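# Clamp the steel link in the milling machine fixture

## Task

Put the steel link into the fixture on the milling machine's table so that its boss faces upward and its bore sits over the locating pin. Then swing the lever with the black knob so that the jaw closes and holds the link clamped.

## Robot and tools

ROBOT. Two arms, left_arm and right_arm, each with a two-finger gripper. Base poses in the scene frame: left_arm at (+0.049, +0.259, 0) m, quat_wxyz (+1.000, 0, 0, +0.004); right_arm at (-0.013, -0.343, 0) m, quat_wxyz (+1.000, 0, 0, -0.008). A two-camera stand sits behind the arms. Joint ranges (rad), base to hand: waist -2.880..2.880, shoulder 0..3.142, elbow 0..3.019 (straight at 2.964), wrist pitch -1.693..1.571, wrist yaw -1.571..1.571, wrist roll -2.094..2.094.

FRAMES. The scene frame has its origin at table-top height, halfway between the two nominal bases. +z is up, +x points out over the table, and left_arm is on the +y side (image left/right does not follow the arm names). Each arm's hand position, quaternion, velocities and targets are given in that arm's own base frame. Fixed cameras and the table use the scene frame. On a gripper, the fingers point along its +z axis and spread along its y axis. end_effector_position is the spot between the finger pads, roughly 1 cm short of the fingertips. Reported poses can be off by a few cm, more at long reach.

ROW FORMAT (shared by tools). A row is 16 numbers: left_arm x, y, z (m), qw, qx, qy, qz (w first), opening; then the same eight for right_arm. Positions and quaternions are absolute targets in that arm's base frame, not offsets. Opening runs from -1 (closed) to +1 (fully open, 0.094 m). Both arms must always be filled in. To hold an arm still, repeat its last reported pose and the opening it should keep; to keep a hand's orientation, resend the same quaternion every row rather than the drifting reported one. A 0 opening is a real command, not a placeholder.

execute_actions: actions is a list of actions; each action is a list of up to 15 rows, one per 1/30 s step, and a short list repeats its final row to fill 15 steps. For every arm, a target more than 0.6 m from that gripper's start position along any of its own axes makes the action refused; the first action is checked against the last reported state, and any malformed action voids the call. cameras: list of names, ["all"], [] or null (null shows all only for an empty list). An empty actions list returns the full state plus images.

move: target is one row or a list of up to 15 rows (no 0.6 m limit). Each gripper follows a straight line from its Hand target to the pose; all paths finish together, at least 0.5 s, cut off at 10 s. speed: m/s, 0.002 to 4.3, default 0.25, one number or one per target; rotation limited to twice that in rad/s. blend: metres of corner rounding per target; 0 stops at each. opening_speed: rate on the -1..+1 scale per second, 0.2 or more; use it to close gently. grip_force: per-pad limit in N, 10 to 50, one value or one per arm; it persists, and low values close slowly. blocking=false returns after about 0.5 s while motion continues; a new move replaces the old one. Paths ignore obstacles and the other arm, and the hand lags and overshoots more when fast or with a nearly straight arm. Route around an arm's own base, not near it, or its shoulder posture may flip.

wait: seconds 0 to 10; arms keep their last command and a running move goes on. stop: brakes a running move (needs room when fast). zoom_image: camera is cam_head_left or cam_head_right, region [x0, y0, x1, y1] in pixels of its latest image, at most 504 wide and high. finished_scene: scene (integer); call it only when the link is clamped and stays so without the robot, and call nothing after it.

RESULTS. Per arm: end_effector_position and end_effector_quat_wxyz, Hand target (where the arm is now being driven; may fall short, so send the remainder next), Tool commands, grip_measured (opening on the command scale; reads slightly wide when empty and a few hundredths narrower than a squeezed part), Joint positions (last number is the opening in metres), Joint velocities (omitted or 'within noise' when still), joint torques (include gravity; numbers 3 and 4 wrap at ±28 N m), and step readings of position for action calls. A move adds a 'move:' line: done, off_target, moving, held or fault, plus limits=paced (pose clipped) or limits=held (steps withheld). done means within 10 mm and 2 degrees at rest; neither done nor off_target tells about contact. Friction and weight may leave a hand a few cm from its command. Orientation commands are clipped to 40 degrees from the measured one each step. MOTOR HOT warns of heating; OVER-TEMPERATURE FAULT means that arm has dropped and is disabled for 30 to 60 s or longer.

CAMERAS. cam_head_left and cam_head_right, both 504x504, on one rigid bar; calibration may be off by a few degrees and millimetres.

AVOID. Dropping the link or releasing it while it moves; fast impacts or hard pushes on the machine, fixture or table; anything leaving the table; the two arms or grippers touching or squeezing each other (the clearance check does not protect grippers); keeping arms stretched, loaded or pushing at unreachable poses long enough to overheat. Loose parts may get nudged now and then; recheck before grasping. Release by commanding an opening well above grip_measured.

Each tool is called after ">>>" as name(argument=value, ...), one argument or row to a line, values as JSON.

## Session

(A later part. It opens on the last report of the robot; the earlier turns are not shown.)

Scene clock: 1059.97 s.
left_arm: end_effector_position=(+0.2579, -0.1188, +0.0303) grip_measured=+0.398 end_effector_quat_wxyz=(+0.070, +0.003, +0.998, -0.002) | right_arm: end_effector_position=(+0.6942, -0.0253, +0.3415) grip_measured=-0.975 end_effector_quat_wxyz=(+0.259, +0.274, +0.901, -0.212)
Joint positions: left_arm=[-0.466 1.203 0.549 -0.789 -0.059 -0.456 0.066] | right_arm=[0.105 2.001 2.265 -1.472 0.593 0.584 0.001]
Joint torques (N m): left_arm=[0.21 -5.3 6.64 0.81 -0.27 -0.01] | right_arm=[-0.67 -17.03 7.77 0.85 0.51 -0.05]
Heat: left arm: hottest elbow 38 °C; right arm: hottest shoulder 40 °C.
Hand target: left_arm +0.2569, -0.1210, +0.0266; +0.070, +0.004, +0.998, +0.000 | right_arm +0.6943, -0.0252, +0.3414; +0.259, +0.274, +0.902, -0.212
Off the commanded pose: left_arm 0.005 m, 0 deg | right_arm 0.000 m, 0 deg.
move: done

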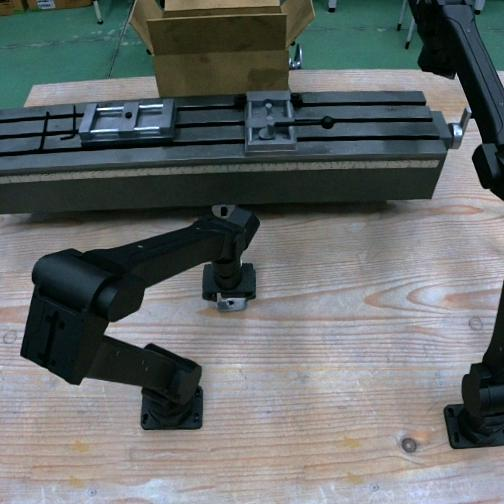

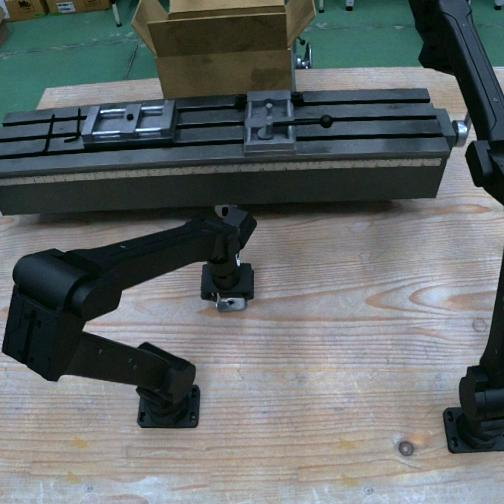

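>>> move(
  target=[
    [0.251, -0.121, 0.06, 0.0698, 0.004, 0.9976, 0, 0.4, 0.6942, -0.0253, 0.3415, 0.259, 0.274, 0.901, -0.212, -1],
    [0.251, -0.121, 0.0265, 0.0698, 0.004, 0.9976, 0, 0.4, 0.6942, -0.0253, 0.3415, 0.259, 0.274, 0.901, -0.212, -1],
  ],
  speed=0.08,
  opening_speed=1.0,
  cameras=["all"],
)

>>> zoom_image(
  camera="cam_head_left",
  region=[200, 270, 260, 330],
)

>>> zoom_image(
  camera="cam_head_right",
  region=[200, 270, 260, 330],
)

Scene clock: 1077.07 s.
left_arm: end_effector_position=(+0.2518, -0.1187, +0.0301) grip_measured=+0.398 end_effector_quat_wxyz=(+0.070, +0.003, +0.998, -0.002) | right_arm: end_effector_position=(+0.6942, -0.0253, +0.3415) grip_measured=-0.975 end_effector_quat_wxyz=(+0.259, +0.274, +0.901, -0.212)
Joint positions: left_arm=[-0.477 1.187 0.537 -0.794 -0.061 -0.466 0.066] | right_arm=[0.105 2.001 2.265 -1.472 0.593 0.584 0.001]
Joint torques (N m): left_arm=[0.15 -5.01 6.69 0.66 -0.28 -0.01] | right_arm=[-0.73 -17.03 7.83 0.92 0.51 -0.03]
Heat: left arm: hottest elbow 37 °C; right arm: hottest shoulder 40 °C.
Hand target: left_arm +0.2509, -0.1209, +0.0266; +0.070, +0.004, +0.998, +0.000 | right_arm +0.6943, -0.0252, +0.3414; +0.259, +0.274, +0.902, -0.212
Off the commanded pose: left_arm 0.004 m, 0 deg | right_arm 0.000 m, 0 deg.
move: done

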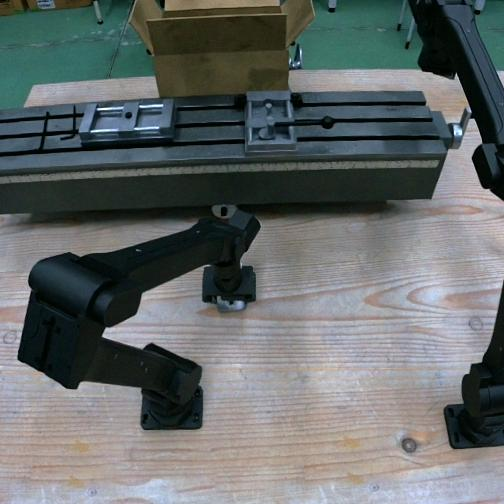

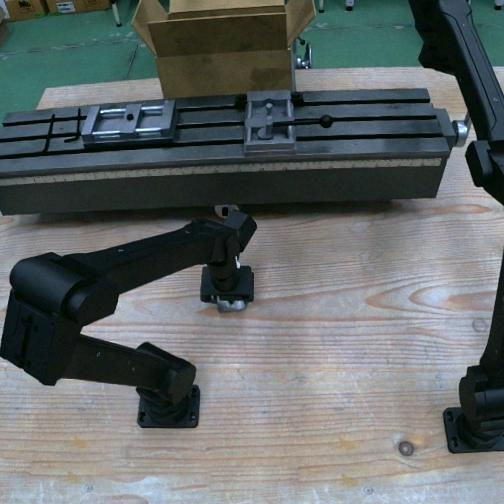

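Scaled by 8.400 from the camera's 504x504 image, which has a finer 720x720 frame.

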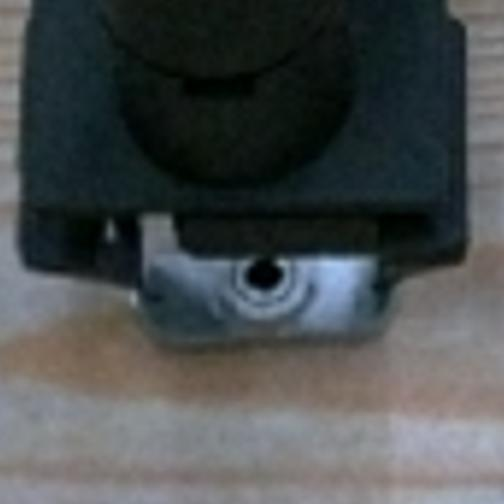

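Scaled by 8.400 from the camera's 504x504 image, which has a finer 720x720 frame.

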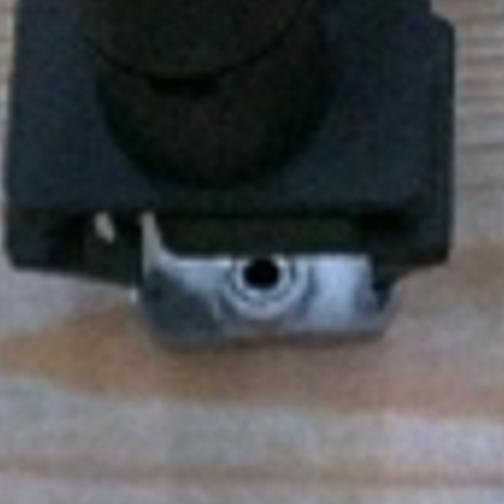

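>>> move(
  target=[
    [0.251, -0.121, 0.0265, 0.0698, 0.004, 0.9976, 0, -0.75, 0.6942, -0.0253, 0.3415, 0.259, 0.274, 0.901, -0.212, -1],
    [0.251, -0.121, 0.10, 0.0698, 0.004, 0.9976, 0, -0.75, 0.6942, -0.0253, 0.3415, 0.259, 0.274, 0.901, -0.212, -1],
  ],
  speed=0.1,
  opening_speed=1.0,
  cameras=["all"],
)

>>> zoom_image(
  camera="cam_head_left",
  region=[200, 250, 260, 310],
)

>>> zoom_image(
  camera="cam_head_right",
  region=[200, 250, 260, 310],
)

Scene clock: 1095.20 s.
left_arm: end_effector_position=(+0.2354, -0.1103, +0.0793) grip_measured=-0.456 end_effector_quat_wxyz=(+0.047, +0.004, +0.999, +0.010) | right_arm: end_effector_position=(+0.6942, -0.0253, +0.3415) grip_measured=-0.975 end_effector_quat_wxyz=(+0.259, +0.274, +0.901, -0.212)
Joint positions: left_arm=[-0.477 1.068 0.61 -1.038 -0.061 -0.467 0.026] | right_arm=[0.105 2.001 2.265 -1.472 0.593 0.584 0.001]
Joint torques (N m): left_arm=[0.21 -5.77 11.58 -0.18 -0.23 0] | right_arm=[-0.56 -16.85 7.86 0.85 0.51 -0.03]
Heat: left arm: hottest elbow 36 °C; right arm: hottest shoulder 40 °C.
Hand target: left_arm +0.2503, -0.1207, +0.0997; +0.070, +0.004, +0.998, +0.000 | right_arm +0.6943, -0.0252, +0.3414; +0.259, +0.274, +0.902, -0.212
Off the commanded pose: left_arm 0.028 m, 3 deg | right_arm 0.000 m, 0 deg.
move: off_target (left_arm)

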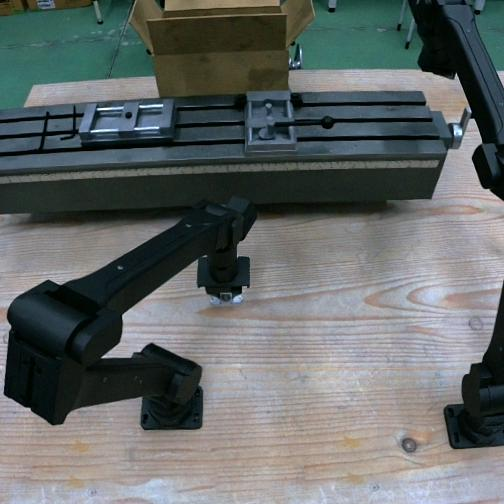

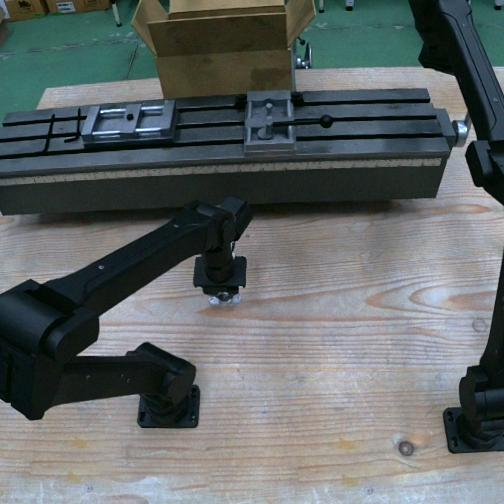

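Scaled by 8.400 from the camera's 504x504 image, which has a finer 720x720 frame.

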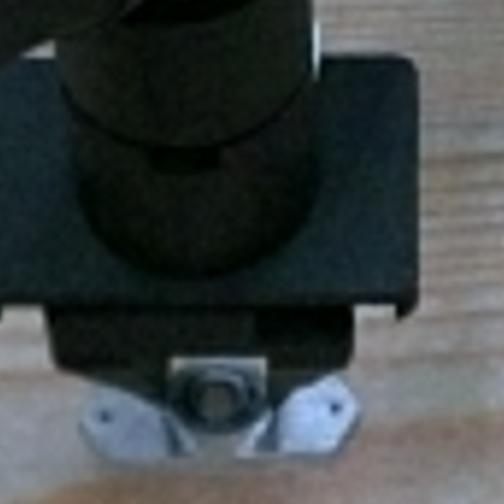

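Scaled by 8.400 from the camera's 504x504 image, which has a finer 720x720 frame.

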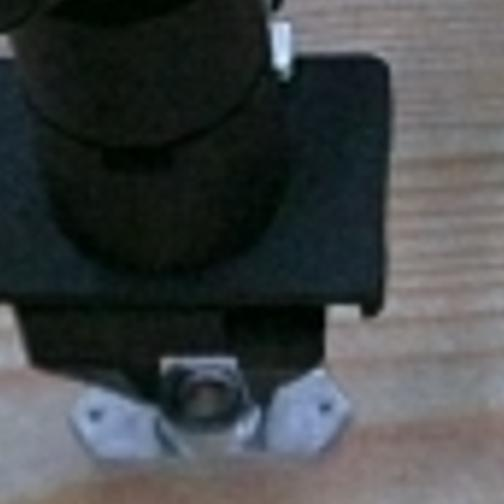

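>>> move(
  target=[
    [0.251, -0.121, 0.0265, 0.0698, 0.004, 0.9976, 0, -0.75, 0.6942, -0.0253, 0.3415, 0.259, 0.274, 0.901, -0.212, -1],
    [0.251, -0.121, 0.0265, 0.0698, 0.004, 0.9976, 0, 0.4, 0.6942, -0.0253, 0.3415, 0.259, 0.274, 0.901, -0.212, -1],
    [0.246, -0.121, 0.06, 0.0698, 0.004, 0.9976, 0, 0.4, 0.6942, -0.0253, 0.3415, 0.259, 0.274, 0.901, -0.212, -1],
    [0.246, -0.121, 0.0265, 0.0698, 0.004, 0.9976, 0, 0.4, 0.6942, -0.0253, 0.3415, 0.259, 0.274, 0.901, -0.212, -1],
  ],
  speed=0.1,
  opening_speed=1.2,
  cameras=["all"],
)

>>> zoom_image(
  camera="cam_head_left",
  region=[200, 270, 260, 330],
)

>>> zoom_image(
  camera="cam_head_right",
  region=[200, 270, 260, 330],
)

Scene clock: 1119.27 s.
left_arm: end_effector_position=(+0.2469, -0.1189, +0.0302) grip_measured=+0.398 end_effector_quat_wxyz=(+0.070, +0.004, +0.998, -0.002) | right_arm: end_effector_position=(+0.6942, -0.0253, +0.3415) grip_measured=-0.975 end_effector_quat_wxyz=(+0.259, +0.274, +0.901, -0.212)
Joint positions: left_arm=[-0.486 1.173 0.527 -0.798 -0.062 -0.475 0.066] | right_arm=[0.105 2.001 2.265 -1.472 0.593 0.584 0.001]
Joint torques (N m): left_arm=[0.21 -4.89 6.68 0.65 -0.28 -0.01] | right_arm=[-0.5 -17.03 7.79 0.85 0.51 -0.03]
Heat: left arm: hottest elbow 38 °C; right arm: hottest shoulder 40 °C.
Hand target: left_arm +0.2459, -0.1209, +0.0266; +0.070, +0.004, +0.998, +0.000 | right_arm +0.6943, -0.0252, +0.3414; +0.259, +0.274, +0.902, -0.212
Off the commanded pose: left_arm 0.004 m, 0 deg | right_arm 0.000 m, 0 deg.
move: done

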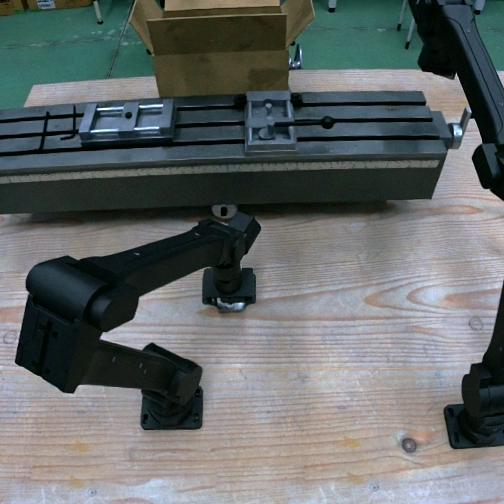

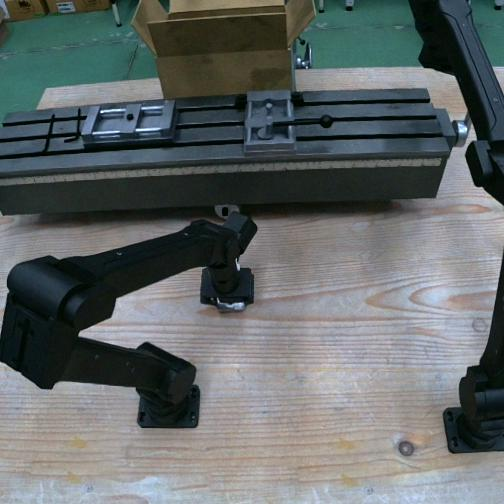

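Scaled by 8.400 from the camera's 504x504 image, which has a finer 720x720 frame.

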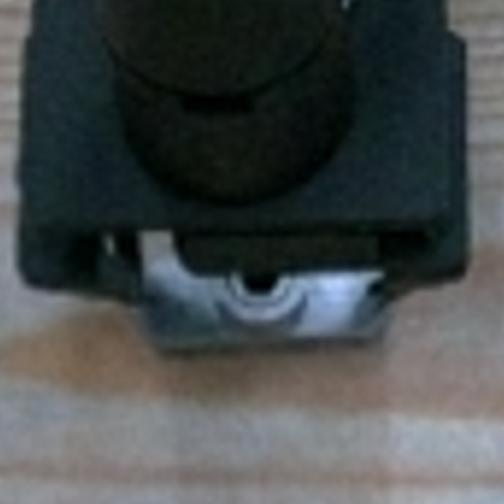

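Scaled by 8.400 from the camera's 504x504 image, which has a finer 720x720 frame.

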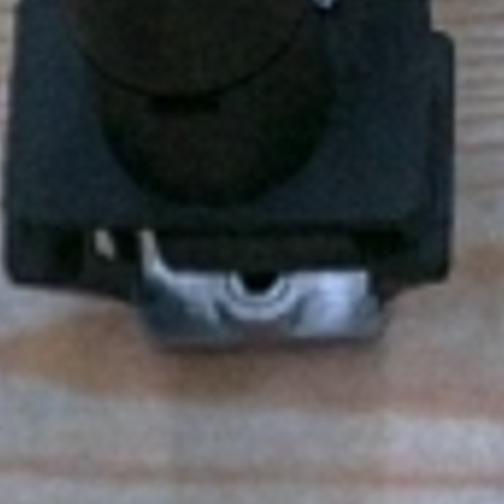

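>>> move(
  target=[
    [0.246, -0.121, 0.0265, 0.0698, 0.004, 0.9976, 0, -0.75, 0.6942, -0.0253, 0.3415, 0.259, 0.274, 0.901, -0.212, -1],
    [0.252, -0.124, 0.12, 0.0698, 0.004, 0.9976, 0, -0.75, 0.6942, -0.0253, 0.3415, 0.259, 0.274, 0.901, -0.212, -1],
  ],
  speed=0.1,
  opening_speed=1.2,
  cameras=["all"],
)

>>> zoom_image(
  camera="cam_head_left",
  region=[200, 240, 260, 300],
)

>>> zoom_image(
  camera="cam_head_right",
  region=[200, 240, 260, 300],
)

Scene clock: 1130.90 s.
left_arm: end_effector_position=(+0.2370, -0.1135, +0.0982) grip_measured=-0.452 end_effector_quat_wxyz=(+0.046, +0.004, +0.999, +0.011) | right_arm: end_effector_position=(+0.6942, -0.0253, +0.3415) grip_measured=-0.975 end_effector_quat_wxyz=(+0.259, +0.274, +0.901, -0.212)
Joint positions: left_arm=[-0.486 1.05 0.653 -1.101 -0.063 -0.476 0.026] | right_arm=[0.105 2.001 2.265 -1.472 0.593 0.584 0.001]
Joint torques (N m): left_arm=[0.32 -5.83 11.92 -0.13 -0.22 0] | right_arm=[-0.38 -16.97 7.86 0.84 0.51 -0.03]
Heat: left arm: hottest elbow 38 °C; right arm: hottest shoulder 40 °C.
Hand target: left_arm +0.2514, -0.1237, +0.1198; +0.070, +0.004, +0.998, +0.000 | right_arm +0.6943, -0.0252, +0.3414; +0.259, +0.274, +0.902, -0.212
Off the commanded pose: left_arm 0.028 m, 3 deg | right_arm 0.000 m, 0 deg.
move: off_target (left_arm)

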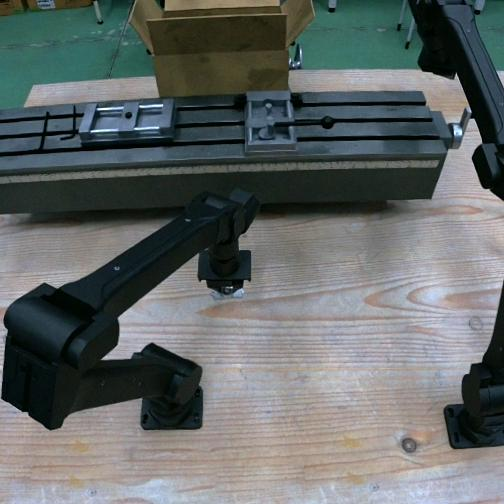

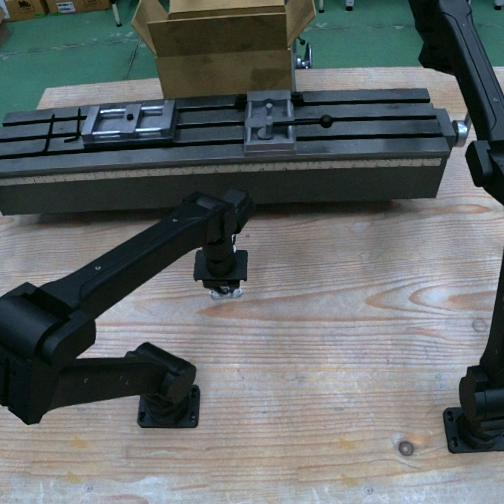

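Scaled by 8.400 from the camera's 504x504 image, which has a finer 720x720 frame.

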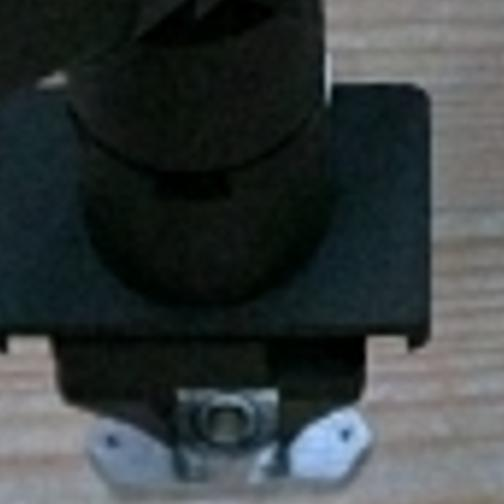

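Scaled by 8.400 from the camera's 504x504 image, which has a finer 720x720 frame.

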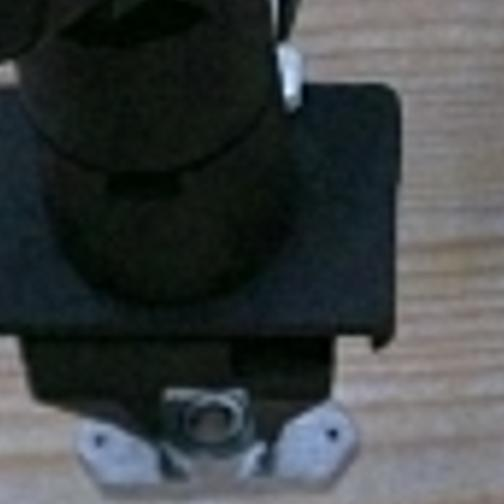

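>>> move(
  target=[
    [0.246, -0.121, 0.0265, 0.0698, 0.004, 0.9976, 0, -0.75, 0.6942, -0.0253, 0.3415, 0.259, 0.274, 0.901, -0.212, -1],
    [0.246, -0.121, 0.0265, 0.0698, 0.004, 0.9976, 0, 0.4, 0.6942, -0.0253, 0.3415, 0.259, 0.274, 0.901, -0.212, -1],
    [0.243, -0.121, 0.06, 0.0698, 0.004, 0.9976, 0, 0.4, 0.6942, -0.0253, 0.3415, 0.259, 0.274, 0.901, -0.212, -1],
    [0.243, -0.121, 0.0265, 0.0698, 0.004, 0.9976, 0, 0.4, 0.6942, -0.0253, 0.3415, 0.259, 0.274, 0.901, -0.212, -1],
  ],
  speed=0.1,
  opening_speed=1.2,
  cameras=["all"],
)

>>> zoom_image(
  camera="cam_head_left",
  region=[200, 270, 260, 330],
)

>>> zoom_image(
  camera="cam_head_right",
  region=[200, 270, 260, 330],
)

>>> move(
  target=[
    [0.243, -0.121, 0.0265, 0.0698, 0.004, 0.9976, 0, -0.75, 0.6942, -0.0253, 0.3415, 0.259, 0.274, 0.901, -0.212, -1],
    [0.252, -0.124, 0.12, 0.0698, 0.004, 0.9976, 0, -0.75, 0.6942, -0.0253, 0.3415, 0.259, 0.274, 0.901, -0.212, -1],
  ],
  speed=0.1,
  opening_speed=1.2,
  cameras=["all"],
)

>>> zoom_image(
  camera="cam_head_left",
  region=[200, 240, 260, 300],
)

>>> zoom_image(
  camera="cam_head_right",
  region=[200, 240, 260, 300],
)

Scene clock: 1164.37 s.
left_arm: end_effector_position=(+0.2442, -0.1191, +0.0305) grip_measured=+0.398 end_effector_quat_wxyz=(+0.071, +0.004, +0.997, -0.002) | right_arm: end_effector_position=(+0.6942, -0.0253, +0.3415) grip_measured=-0.975 end_effector_quat_wxyz=(+0.259, +0.274, +0.901, -0.212)
Joint positions: left_arm=[-0.492 1.165 0.521 -0.801 -0.063 -0.481 0.066] | right_arm=[0.105 2.001 2.265 -1.472 0.593 0.584 0.001]
Joint torques (N m): left_arm=[0.15 -4.66 6.64 0.7 -0.28 -0.01] | right_arm=[-0.5 -16.97 7.84 0.84 0.51 -0.03]
Heat: left arm: hottest elbow 38 °C; right arm: hottest shoulder 40 °C.
Hand target: left_arm +0.2428, -0.1209, +0.0266; +0.070, +0.004, +0.998, +0.000 | right_arm +0.6943, -0.0252, +0.3414; +0.259, +0.274, +0.902, -0.212
Off the commanded pose: left_arm 0.005 m, 0 deg | right_arm 0.000 m, 0 deg.
move: done

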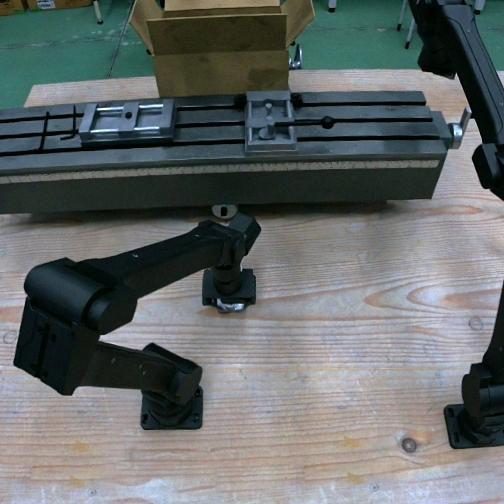

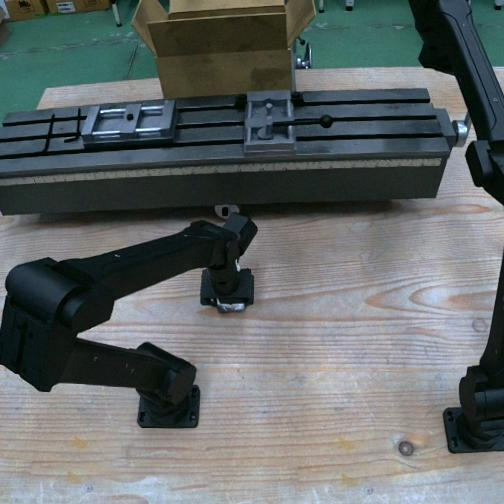

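Scaled by 8.400 from the camera's 504x504 image, which has a finer 720x720 frame.

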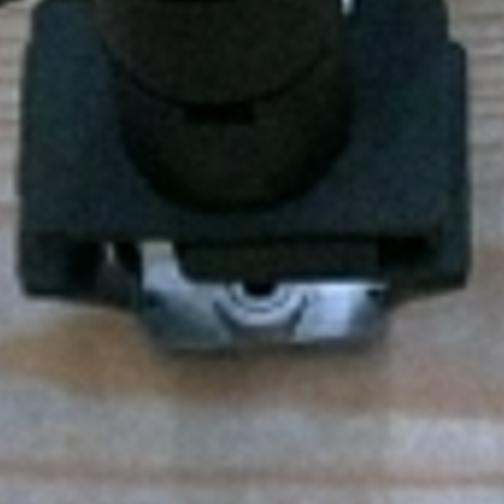

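Scaled by 8.400 from the camera's 504x504 image, which has a finer 720x720 frame.

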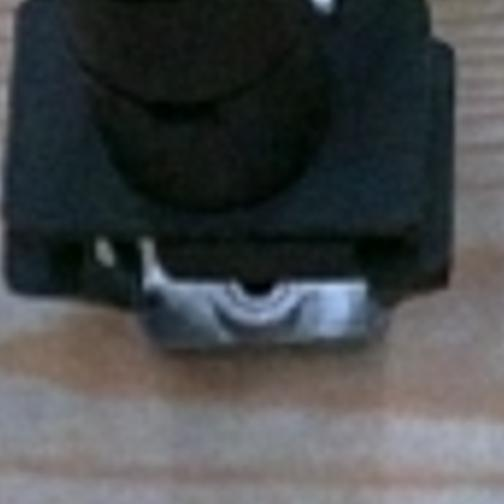

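Scene clock: 1167.13 s.
left_arm: end_effector_position=(+0.2364, -0.1148, +0.0982) grip_measured=-0.455 end_effector_quat_wxyz=(+0.047, +0.004, +0.999, +0.011) | right_arm: end_effector_position=(+0.6942, -0.0253, +0.3415) grip_measured=-0.975 end_effector_quat_wxyz=(+0.259, +0.274, +0.901, -0.212)
Joint positions: left_arm=[-0.492 1.05 0.653 -1.101 -0.063 -0.481 0.026] | right_arm=[0.105 2.001 2.265 -1.472 0.593 0.584 0.001]
Joint torques (N m): left_arm=[0.67 -5.77 11.93 -0.1 -0.2 0.05] | right_arm=[-0.5 -17.26 7.88 0.87 0.51 -0.04]
Heat: left arm: hottest elbow 38 °C; right arm: hottest shoulder 40 °C.
Hand target: left_arm +0.2514, -0.1237, +0.1198; +0.070, +0.004, +0.998, +0.000 | right_arm +0.6943, -0.0252, +0.3414; +0.259, +0.274, +0.902, -0.212
Off the commanded pose: left_arm 0.028 m, 3 deg | right_arm 0.000 m, 0 deg.
move: off_target (left_arm)

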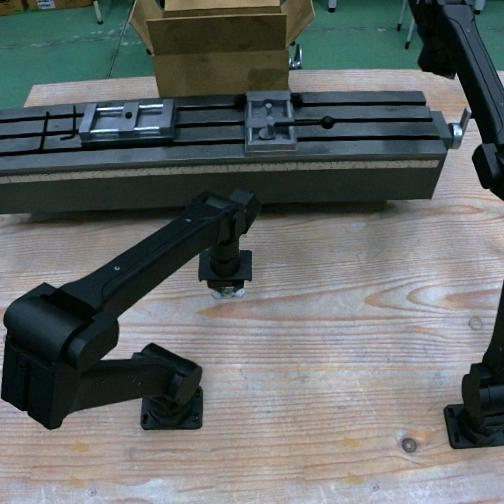

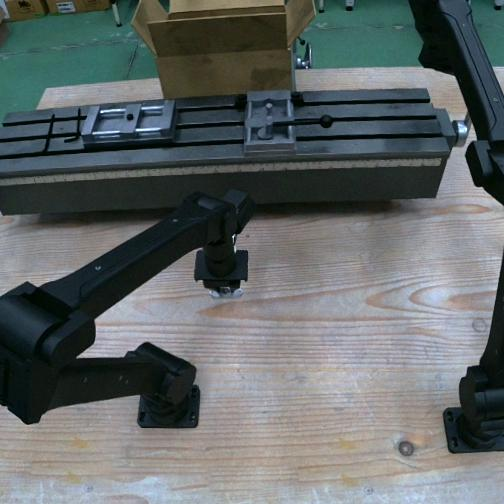

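Scaled by 8.400 from the camera's 504x504 image, which has a finer 720x720 frame.

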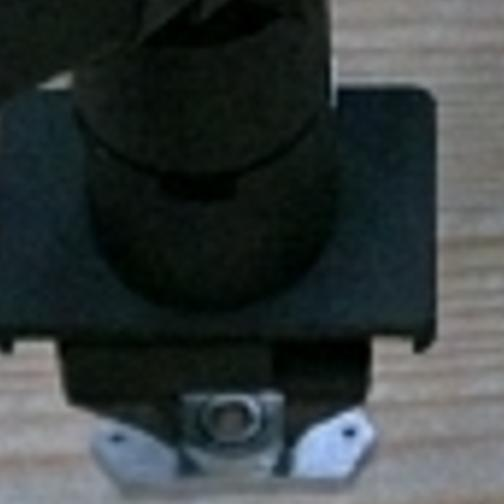

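Scaled by 8.400 from the camera's 504x504 image, which has a finer 720x720 frame.

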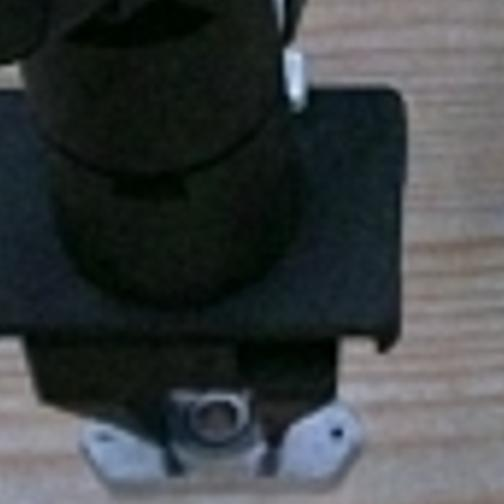

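>>> move(
  target=[
    [0.40, -0.165, 0.33, 0.0698, 0.004, 0.9976, 0, -0.75, 0.6942, -0.0253, 0.3415, 0.259, 0.274, 0.901, -0.212, -1],
    [0.608, -0.199, 0.36, 0.0698, 0.004, 0.9976, 0, -0.75, 0.6942, -0.0253, 0.3415, 0.259, 0.274, 0.901, -0.212, -1],
  ],
  speed=0.2,
  blend=[0.05, 0],
  cameras=["all"],
)

>>> zoom_image(
  camera="cam_head_left",
  region=[238, 50, 302, 114],
)

>>> zoom_image(
  camera="cam_head_right",
  region=[238, 50, 302, 114],
)

Scene clock: 1192.23 s.
left_arm: end_effector_position=(+0.5984, -0.2005, +0.3483) grip_measured=-0.748 end_effector_quat_wxyz=(+0.112, +0.004, +0.994, -0.012) | right_arm: end_effector_position=(+0.6942, -0.0253, +0.3415) grip_measured=-0.975 end_effector_quat_wxyz=(+0.259, +0.274, +0.901, -0.212)
Joint positions: left_arm=[-0.336 1.926 2.269 -1.694 -0.049 -0.322 0.012] | right_arm=[0.105 2.001 2.265 -1.472 0.593 0.584 0.001]
Joint torques (N m): left_arm=[1.49 -18.49 12.33 0.28 0.1 0.19] | right_arm=[-0.67 -17.08 7.83 0.83 0.51 -0.04]
Heat: left arm: hottest elbow 39 °C; right arm: hottest shoulder 40 °C.
Hand target: left_arm +0.6071, -0.1986, +0.3592; +0.126, +0.005, +0.992, -0.018 | right_arm +0.6943, -0.0252, +0.3414; +0.259, +0.274, +0.902, -0.212
Off the commanded pose: left_arm 0.015 m, 5 deg | right_arm 0.000 m, 0 deg.
joint sent to its limit (left arm) — joint 4 (wrist pitch), lower limit. The joint targets are off in orientation, not in position.
move: off_target (left_arm)

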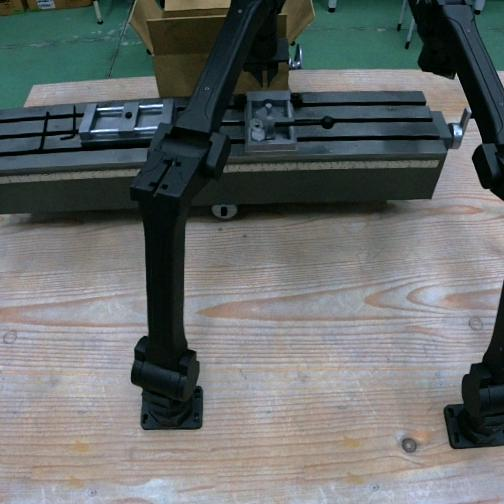

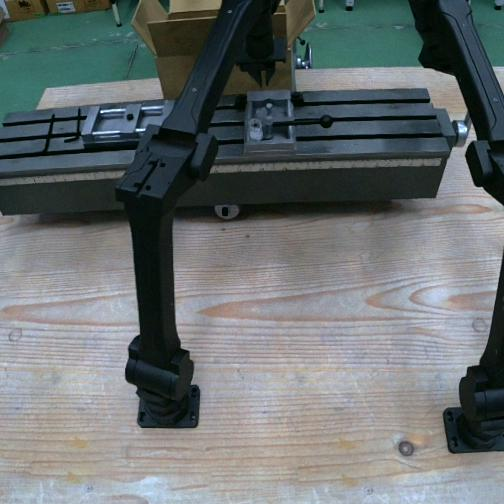

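Scaled by 7.875 from the camera's 504x504 image, which has a finer 720x720 frame.

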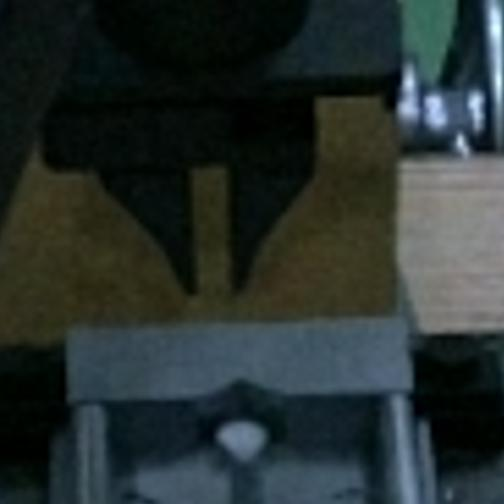

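Scaled by 7.875 from the camera's 504x504 image, which has a finer 720x720 frame.

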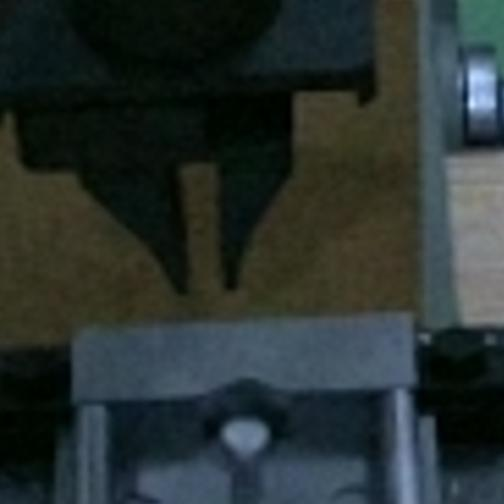

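>>> zoom_image(
  camera="cam_head_left",
  region=[230, 85, 310, 165],
)

>>> zoom_image(
  camera="cam_head_right",
  region=[230, 85, 310, 165],
)

Scaled by 6.300 from the camera's 504x504 image, which has a finer 720x720 frame.

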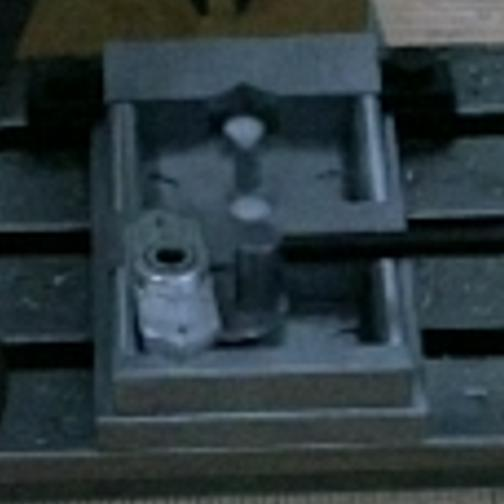

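Scaled by 6.300 from the camera's 504x504 image, which has a finer 720x720 frame.

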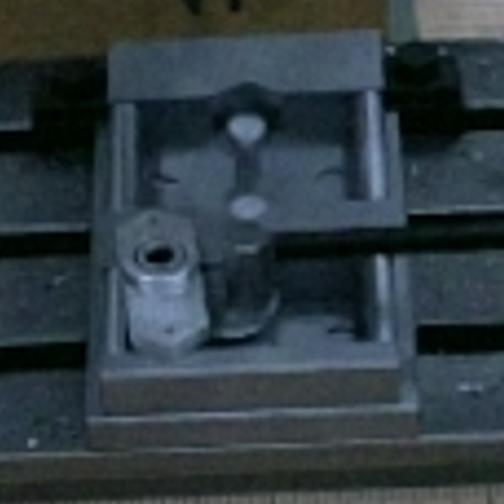

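>>> move(
  target=[0.552, -0.180, 0.345, 0.0697, -0.0535, 0.9959, -0.004, 0.1, 0.6942, -0.0253, 0.3415, 0.259, 0.274, 0.901, -0.212, -1],
  speed=0.15,
  cameras=["all"],
)

>>> zoom_image(
  camera="cam_head_left",
  region=[230, 75, 310, 155],
)

>>> zoom_image(
  camera="cam_head_right",
  region=[230, 75, 310, 155],
)

Scene clock: 1279.67 s.
left_arm: end_effector_position=(+0.5529, -0.1846, +0.3431) grip_measured=+0.098 end_effector_quat_wxyz=(+0.082, -0.044, +0.996, -0.006) | right_arm: end_effector_position=(+0.6942, -0.0253, +0.3415) grip_measured=-0.975 end_effector_quat_wxyz=(+0.259, +0.274, +0.901, -0.212)
Joint positions: left_arm=[-0.336 1.809 2.088 -1.694 -0.049 -0.421 0.052] | right_arm=[0.105 2.001 2.265 -1.472 0.593 0.584 0.001]
Joint torques (N m): left_arm=[1.61 -18.43 8.28 0.18 0.09 -0.03] | right_arm=[-0.5 -17.03 7.82 0.84 0.5 -0.03]
Heat: left arm: hottest elbow 40 °C; right arm: hottest shoulder 41 °C.
Hand target: left_arm +0.5518, -0.1799, +0.3446; +0.080, -0.053, +0.995, -0.008 | right_arm +0.6943, -0.0252, +0.3414; +0.259, +0.274, +0.902, -0.212
Off the commanded pose: left_arm 0.005 m, 2 deg | right_arm 0.000 m, 0 deg.
joint sent to its limit (left arm) — joint 4 (wrist pitch), lower limit. The joint targets still meet the commanded pose.
move: done

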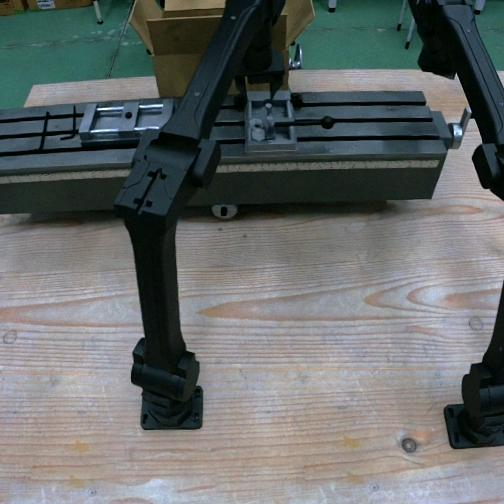

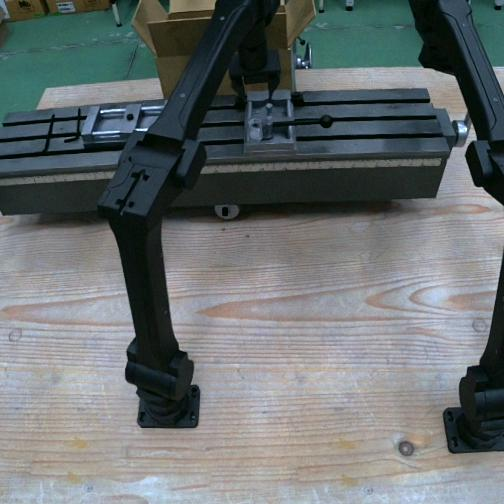

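Scaled by 6.300 from the camera's 504x504 image, which has a finer 720x720 frame.

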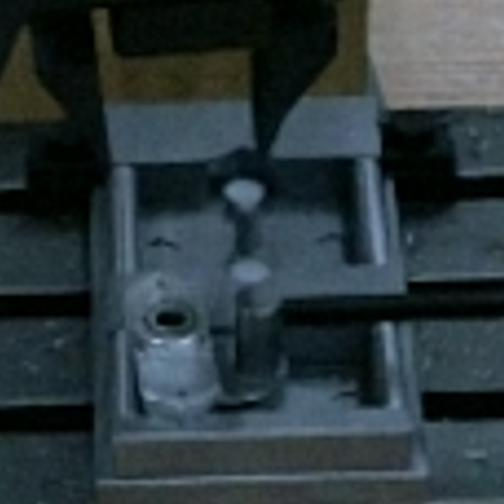

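Scaled by 6.300 from the camera's 504x504 image, which has a finer 720x720 frame.

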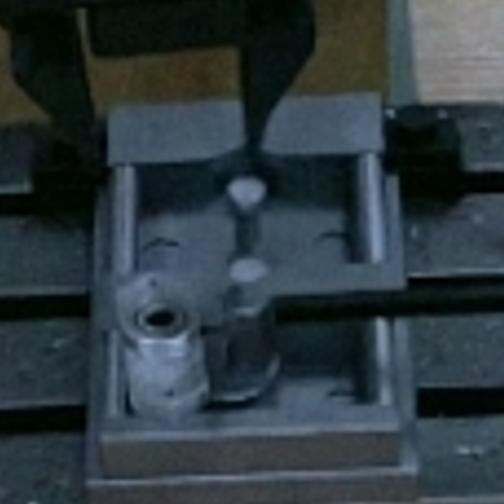

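>>> zoom_image(
  camera="cam_head_left",
  region=[236, 92, 280, 142],
)

>>> zoom_image(
  camera="cam_head_right",
  region=[236, 92, 280, 142],
)

Scaled by 10.080 from the camera's 504x504 image, which has a finer 720x720 frame.

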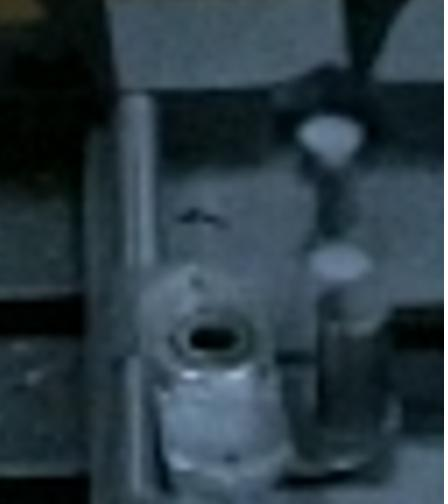

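Scaled by 10.080 from the camera's 504x504 image, which has a finer 720x720 frame.

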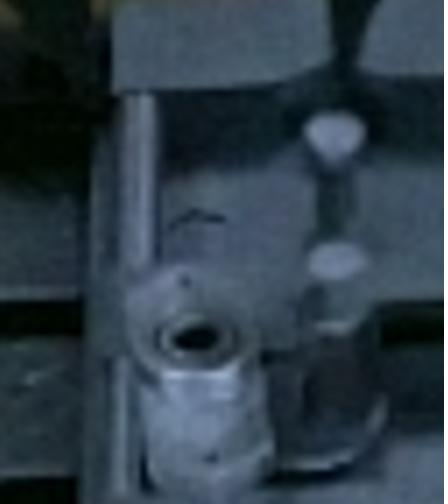

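>>> move(
  target=[0.482, -0.177, 0.335, 0.0697, -0.0535, 0.9959, -0.004, 0.1, 0.6942, -0.0253, 0.3415, 0.259, 0.274, 0.901, -0.212, -1],
  speed=0.15,
  cameras=["all"],
)

>>> zoom_image(
  camera="cam_head_left",
  region=[230, 85, 290, 145],
)

>>> zoom_image(
  camera="cam_head_right",
  region=[230, 85, 290, 145],
)

Scene clock: 1344.47 s.
left_arm: end_effector_position=(+0.4808, -0.1724, +0.3371) grip_measured=+0.098 end_effector_quat_wxyz=(+0.067, -0.052, +0.996, -0.002) | right_arm: end_effector_position=(+0.6942, -0.0253, +0.3415) grip_measured=-0.975 end_effector_quat_wxyz=(+0.259, +0.274, +0.901, -0.212)
Joint positions: left_arm=[-0.36 1.614 1.816 -1.65 -0.049 -0.462 0.052] | right_arm=[0.105 2.001 2.265 -1.472 0.593 0.584 0.001]
Joint torques (N m): left_arm=[0.5 -14.97 8.4 0.66 -0.12 -0.01] | right_arm=[-0.38 -17.2 7.83 0.84 0.5 -0.03]
Heat: left arm: hottest elbow 37 °C; right arm: hottest shoulder 41 °C.
Hand target: left_arm +0.4818, -0.1770, +0.3350; +0.070, -0.053, +0.996, -0.004 | right_arm +0.6943, -0.0252, +0.3414; +0.259, +0.274, +0.902, -0.212
Off the commanded pose: left_arm 0.005 m, 0 deg | right_arm 0.000 m, 0 deg.
move: done

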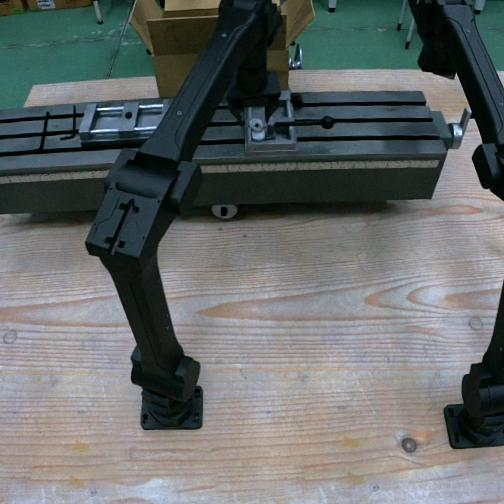

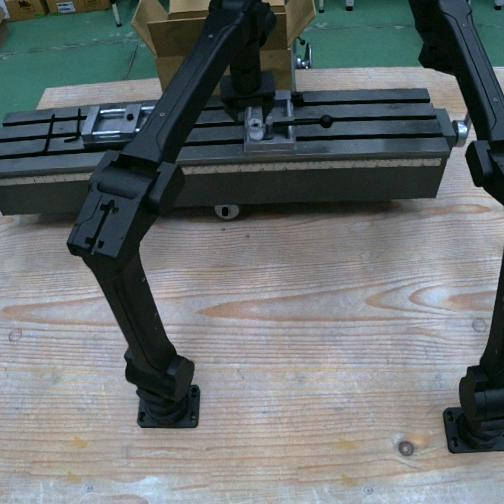

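Scaled by 8.400 from the camera's 504x504 image, which has a finer 720x720 frame.

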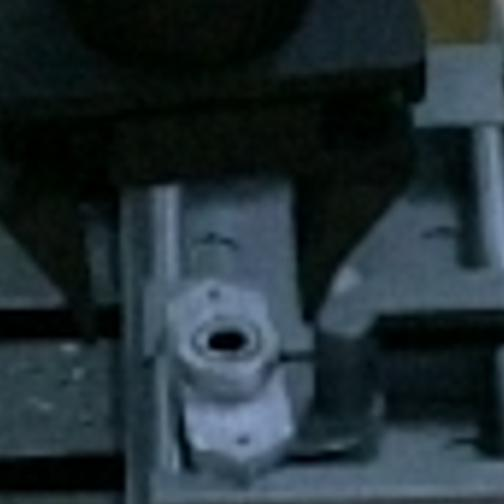

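Scaled by 8.400 from the camera's 504x504 image, which has a finer 720x720 frame.

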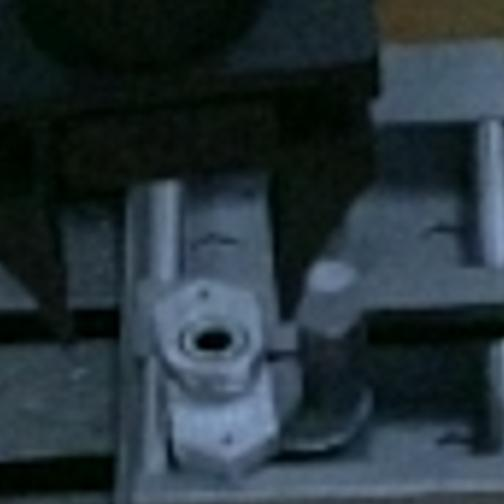

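>>> move(
  target=[0.491, -0.182, 0.32, 0.0697, -0.0535, 0.9959, -0.004, 0.1, 0.6942, -0.0253, 0.3415, 0.259, 0.274, 0.901, -0.212, -1],
  speed=0.1,
  cameras=["all"],
)

>>> zoom_image(
  camera="cam_head_left",
  region=[230, 100, 280, 150],
)

>>> zoom_image(
  camera="cam_head_right",
  region=[230, 100, 280, 150],
)

Scene clock: 1369.40 s.
left_arm: end_effector_position=(+0.4873, -0.1749, +0.3308) grip_measured=+0.098 end_effector_quat_wxyz=(+0.075, -0.054, +0.996, -0.006) | right_arm: end_effector_position=(+0.6942, -0.0253, +0.3415) grip_measured=-0.975 end_effector_quat_wxyz=(+0.259, +0.274, +0.901, -0.212)
Joint positions: left_arm=[-0.36 1.617 1.802 -1.614 -0.049 -0.465 0.052] | right_arm=[0.105 2.001 2.265 -1.472 0.593 0.584 0.001]
Joint torques (N m): left_arm=[0.26 -13.68 8.38 0.62 -0.14 -0.01] | right_arm=[-0.44 -16.91 7.83 0.87 0.5 -0.05]
Heat: left arm: hottest elbow 38 °C; right arm: hottest shoulder 41 °C.
Hand target: left_arm +0.4908, -0.1820, +0.3200; +0.070, -0.053, +0.996, -0.004 | right_arm +0.6943, -0.0252, +0.3414; +0.259, +0.274, +0.902, -0.212
Off the commanded pose: left_arm 0.013 m, 1 deg | right_arm 0.000 m, 0 deg.
move: off_target (left_arm)

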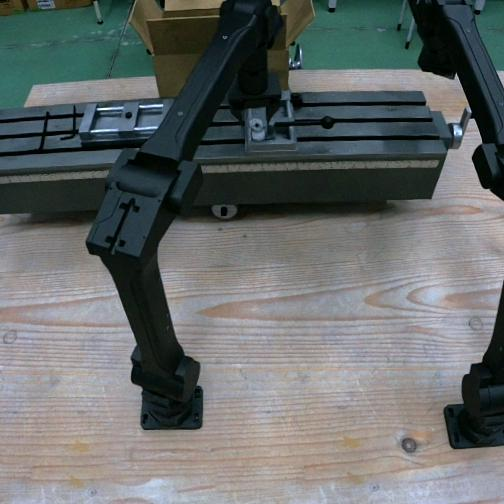

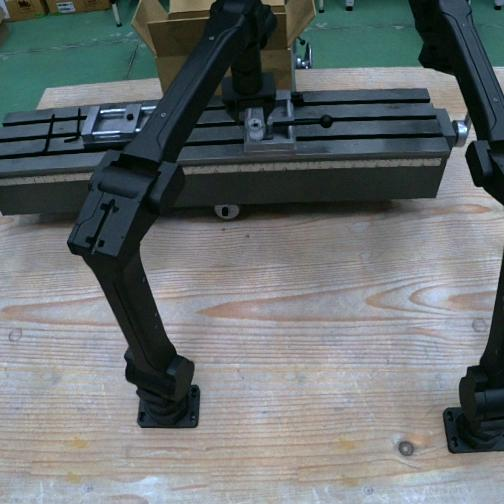

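Scaled by 10.080 from the camera's 504x504 image, which has a finer 720x720 frame.

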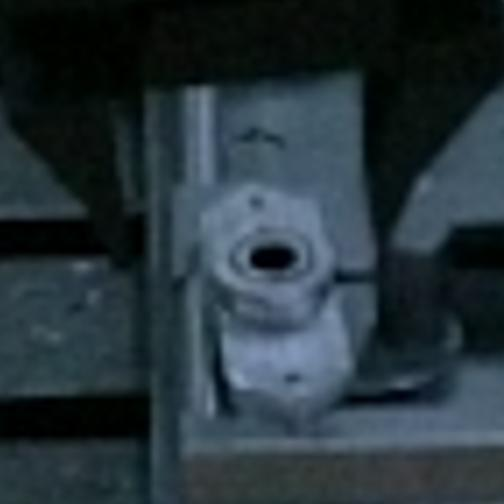

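Scaled by 10.080 from the camera's 504x504 image, which has a finer 720x720 frame.

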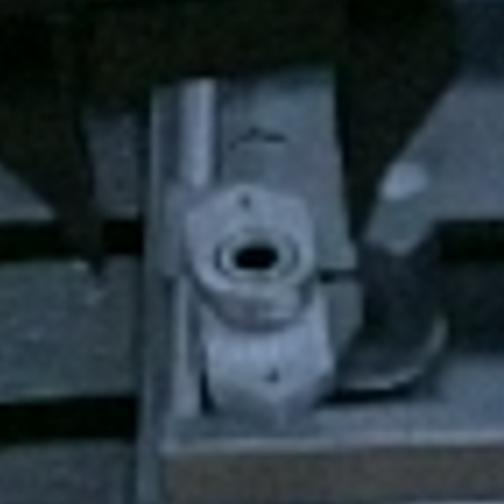

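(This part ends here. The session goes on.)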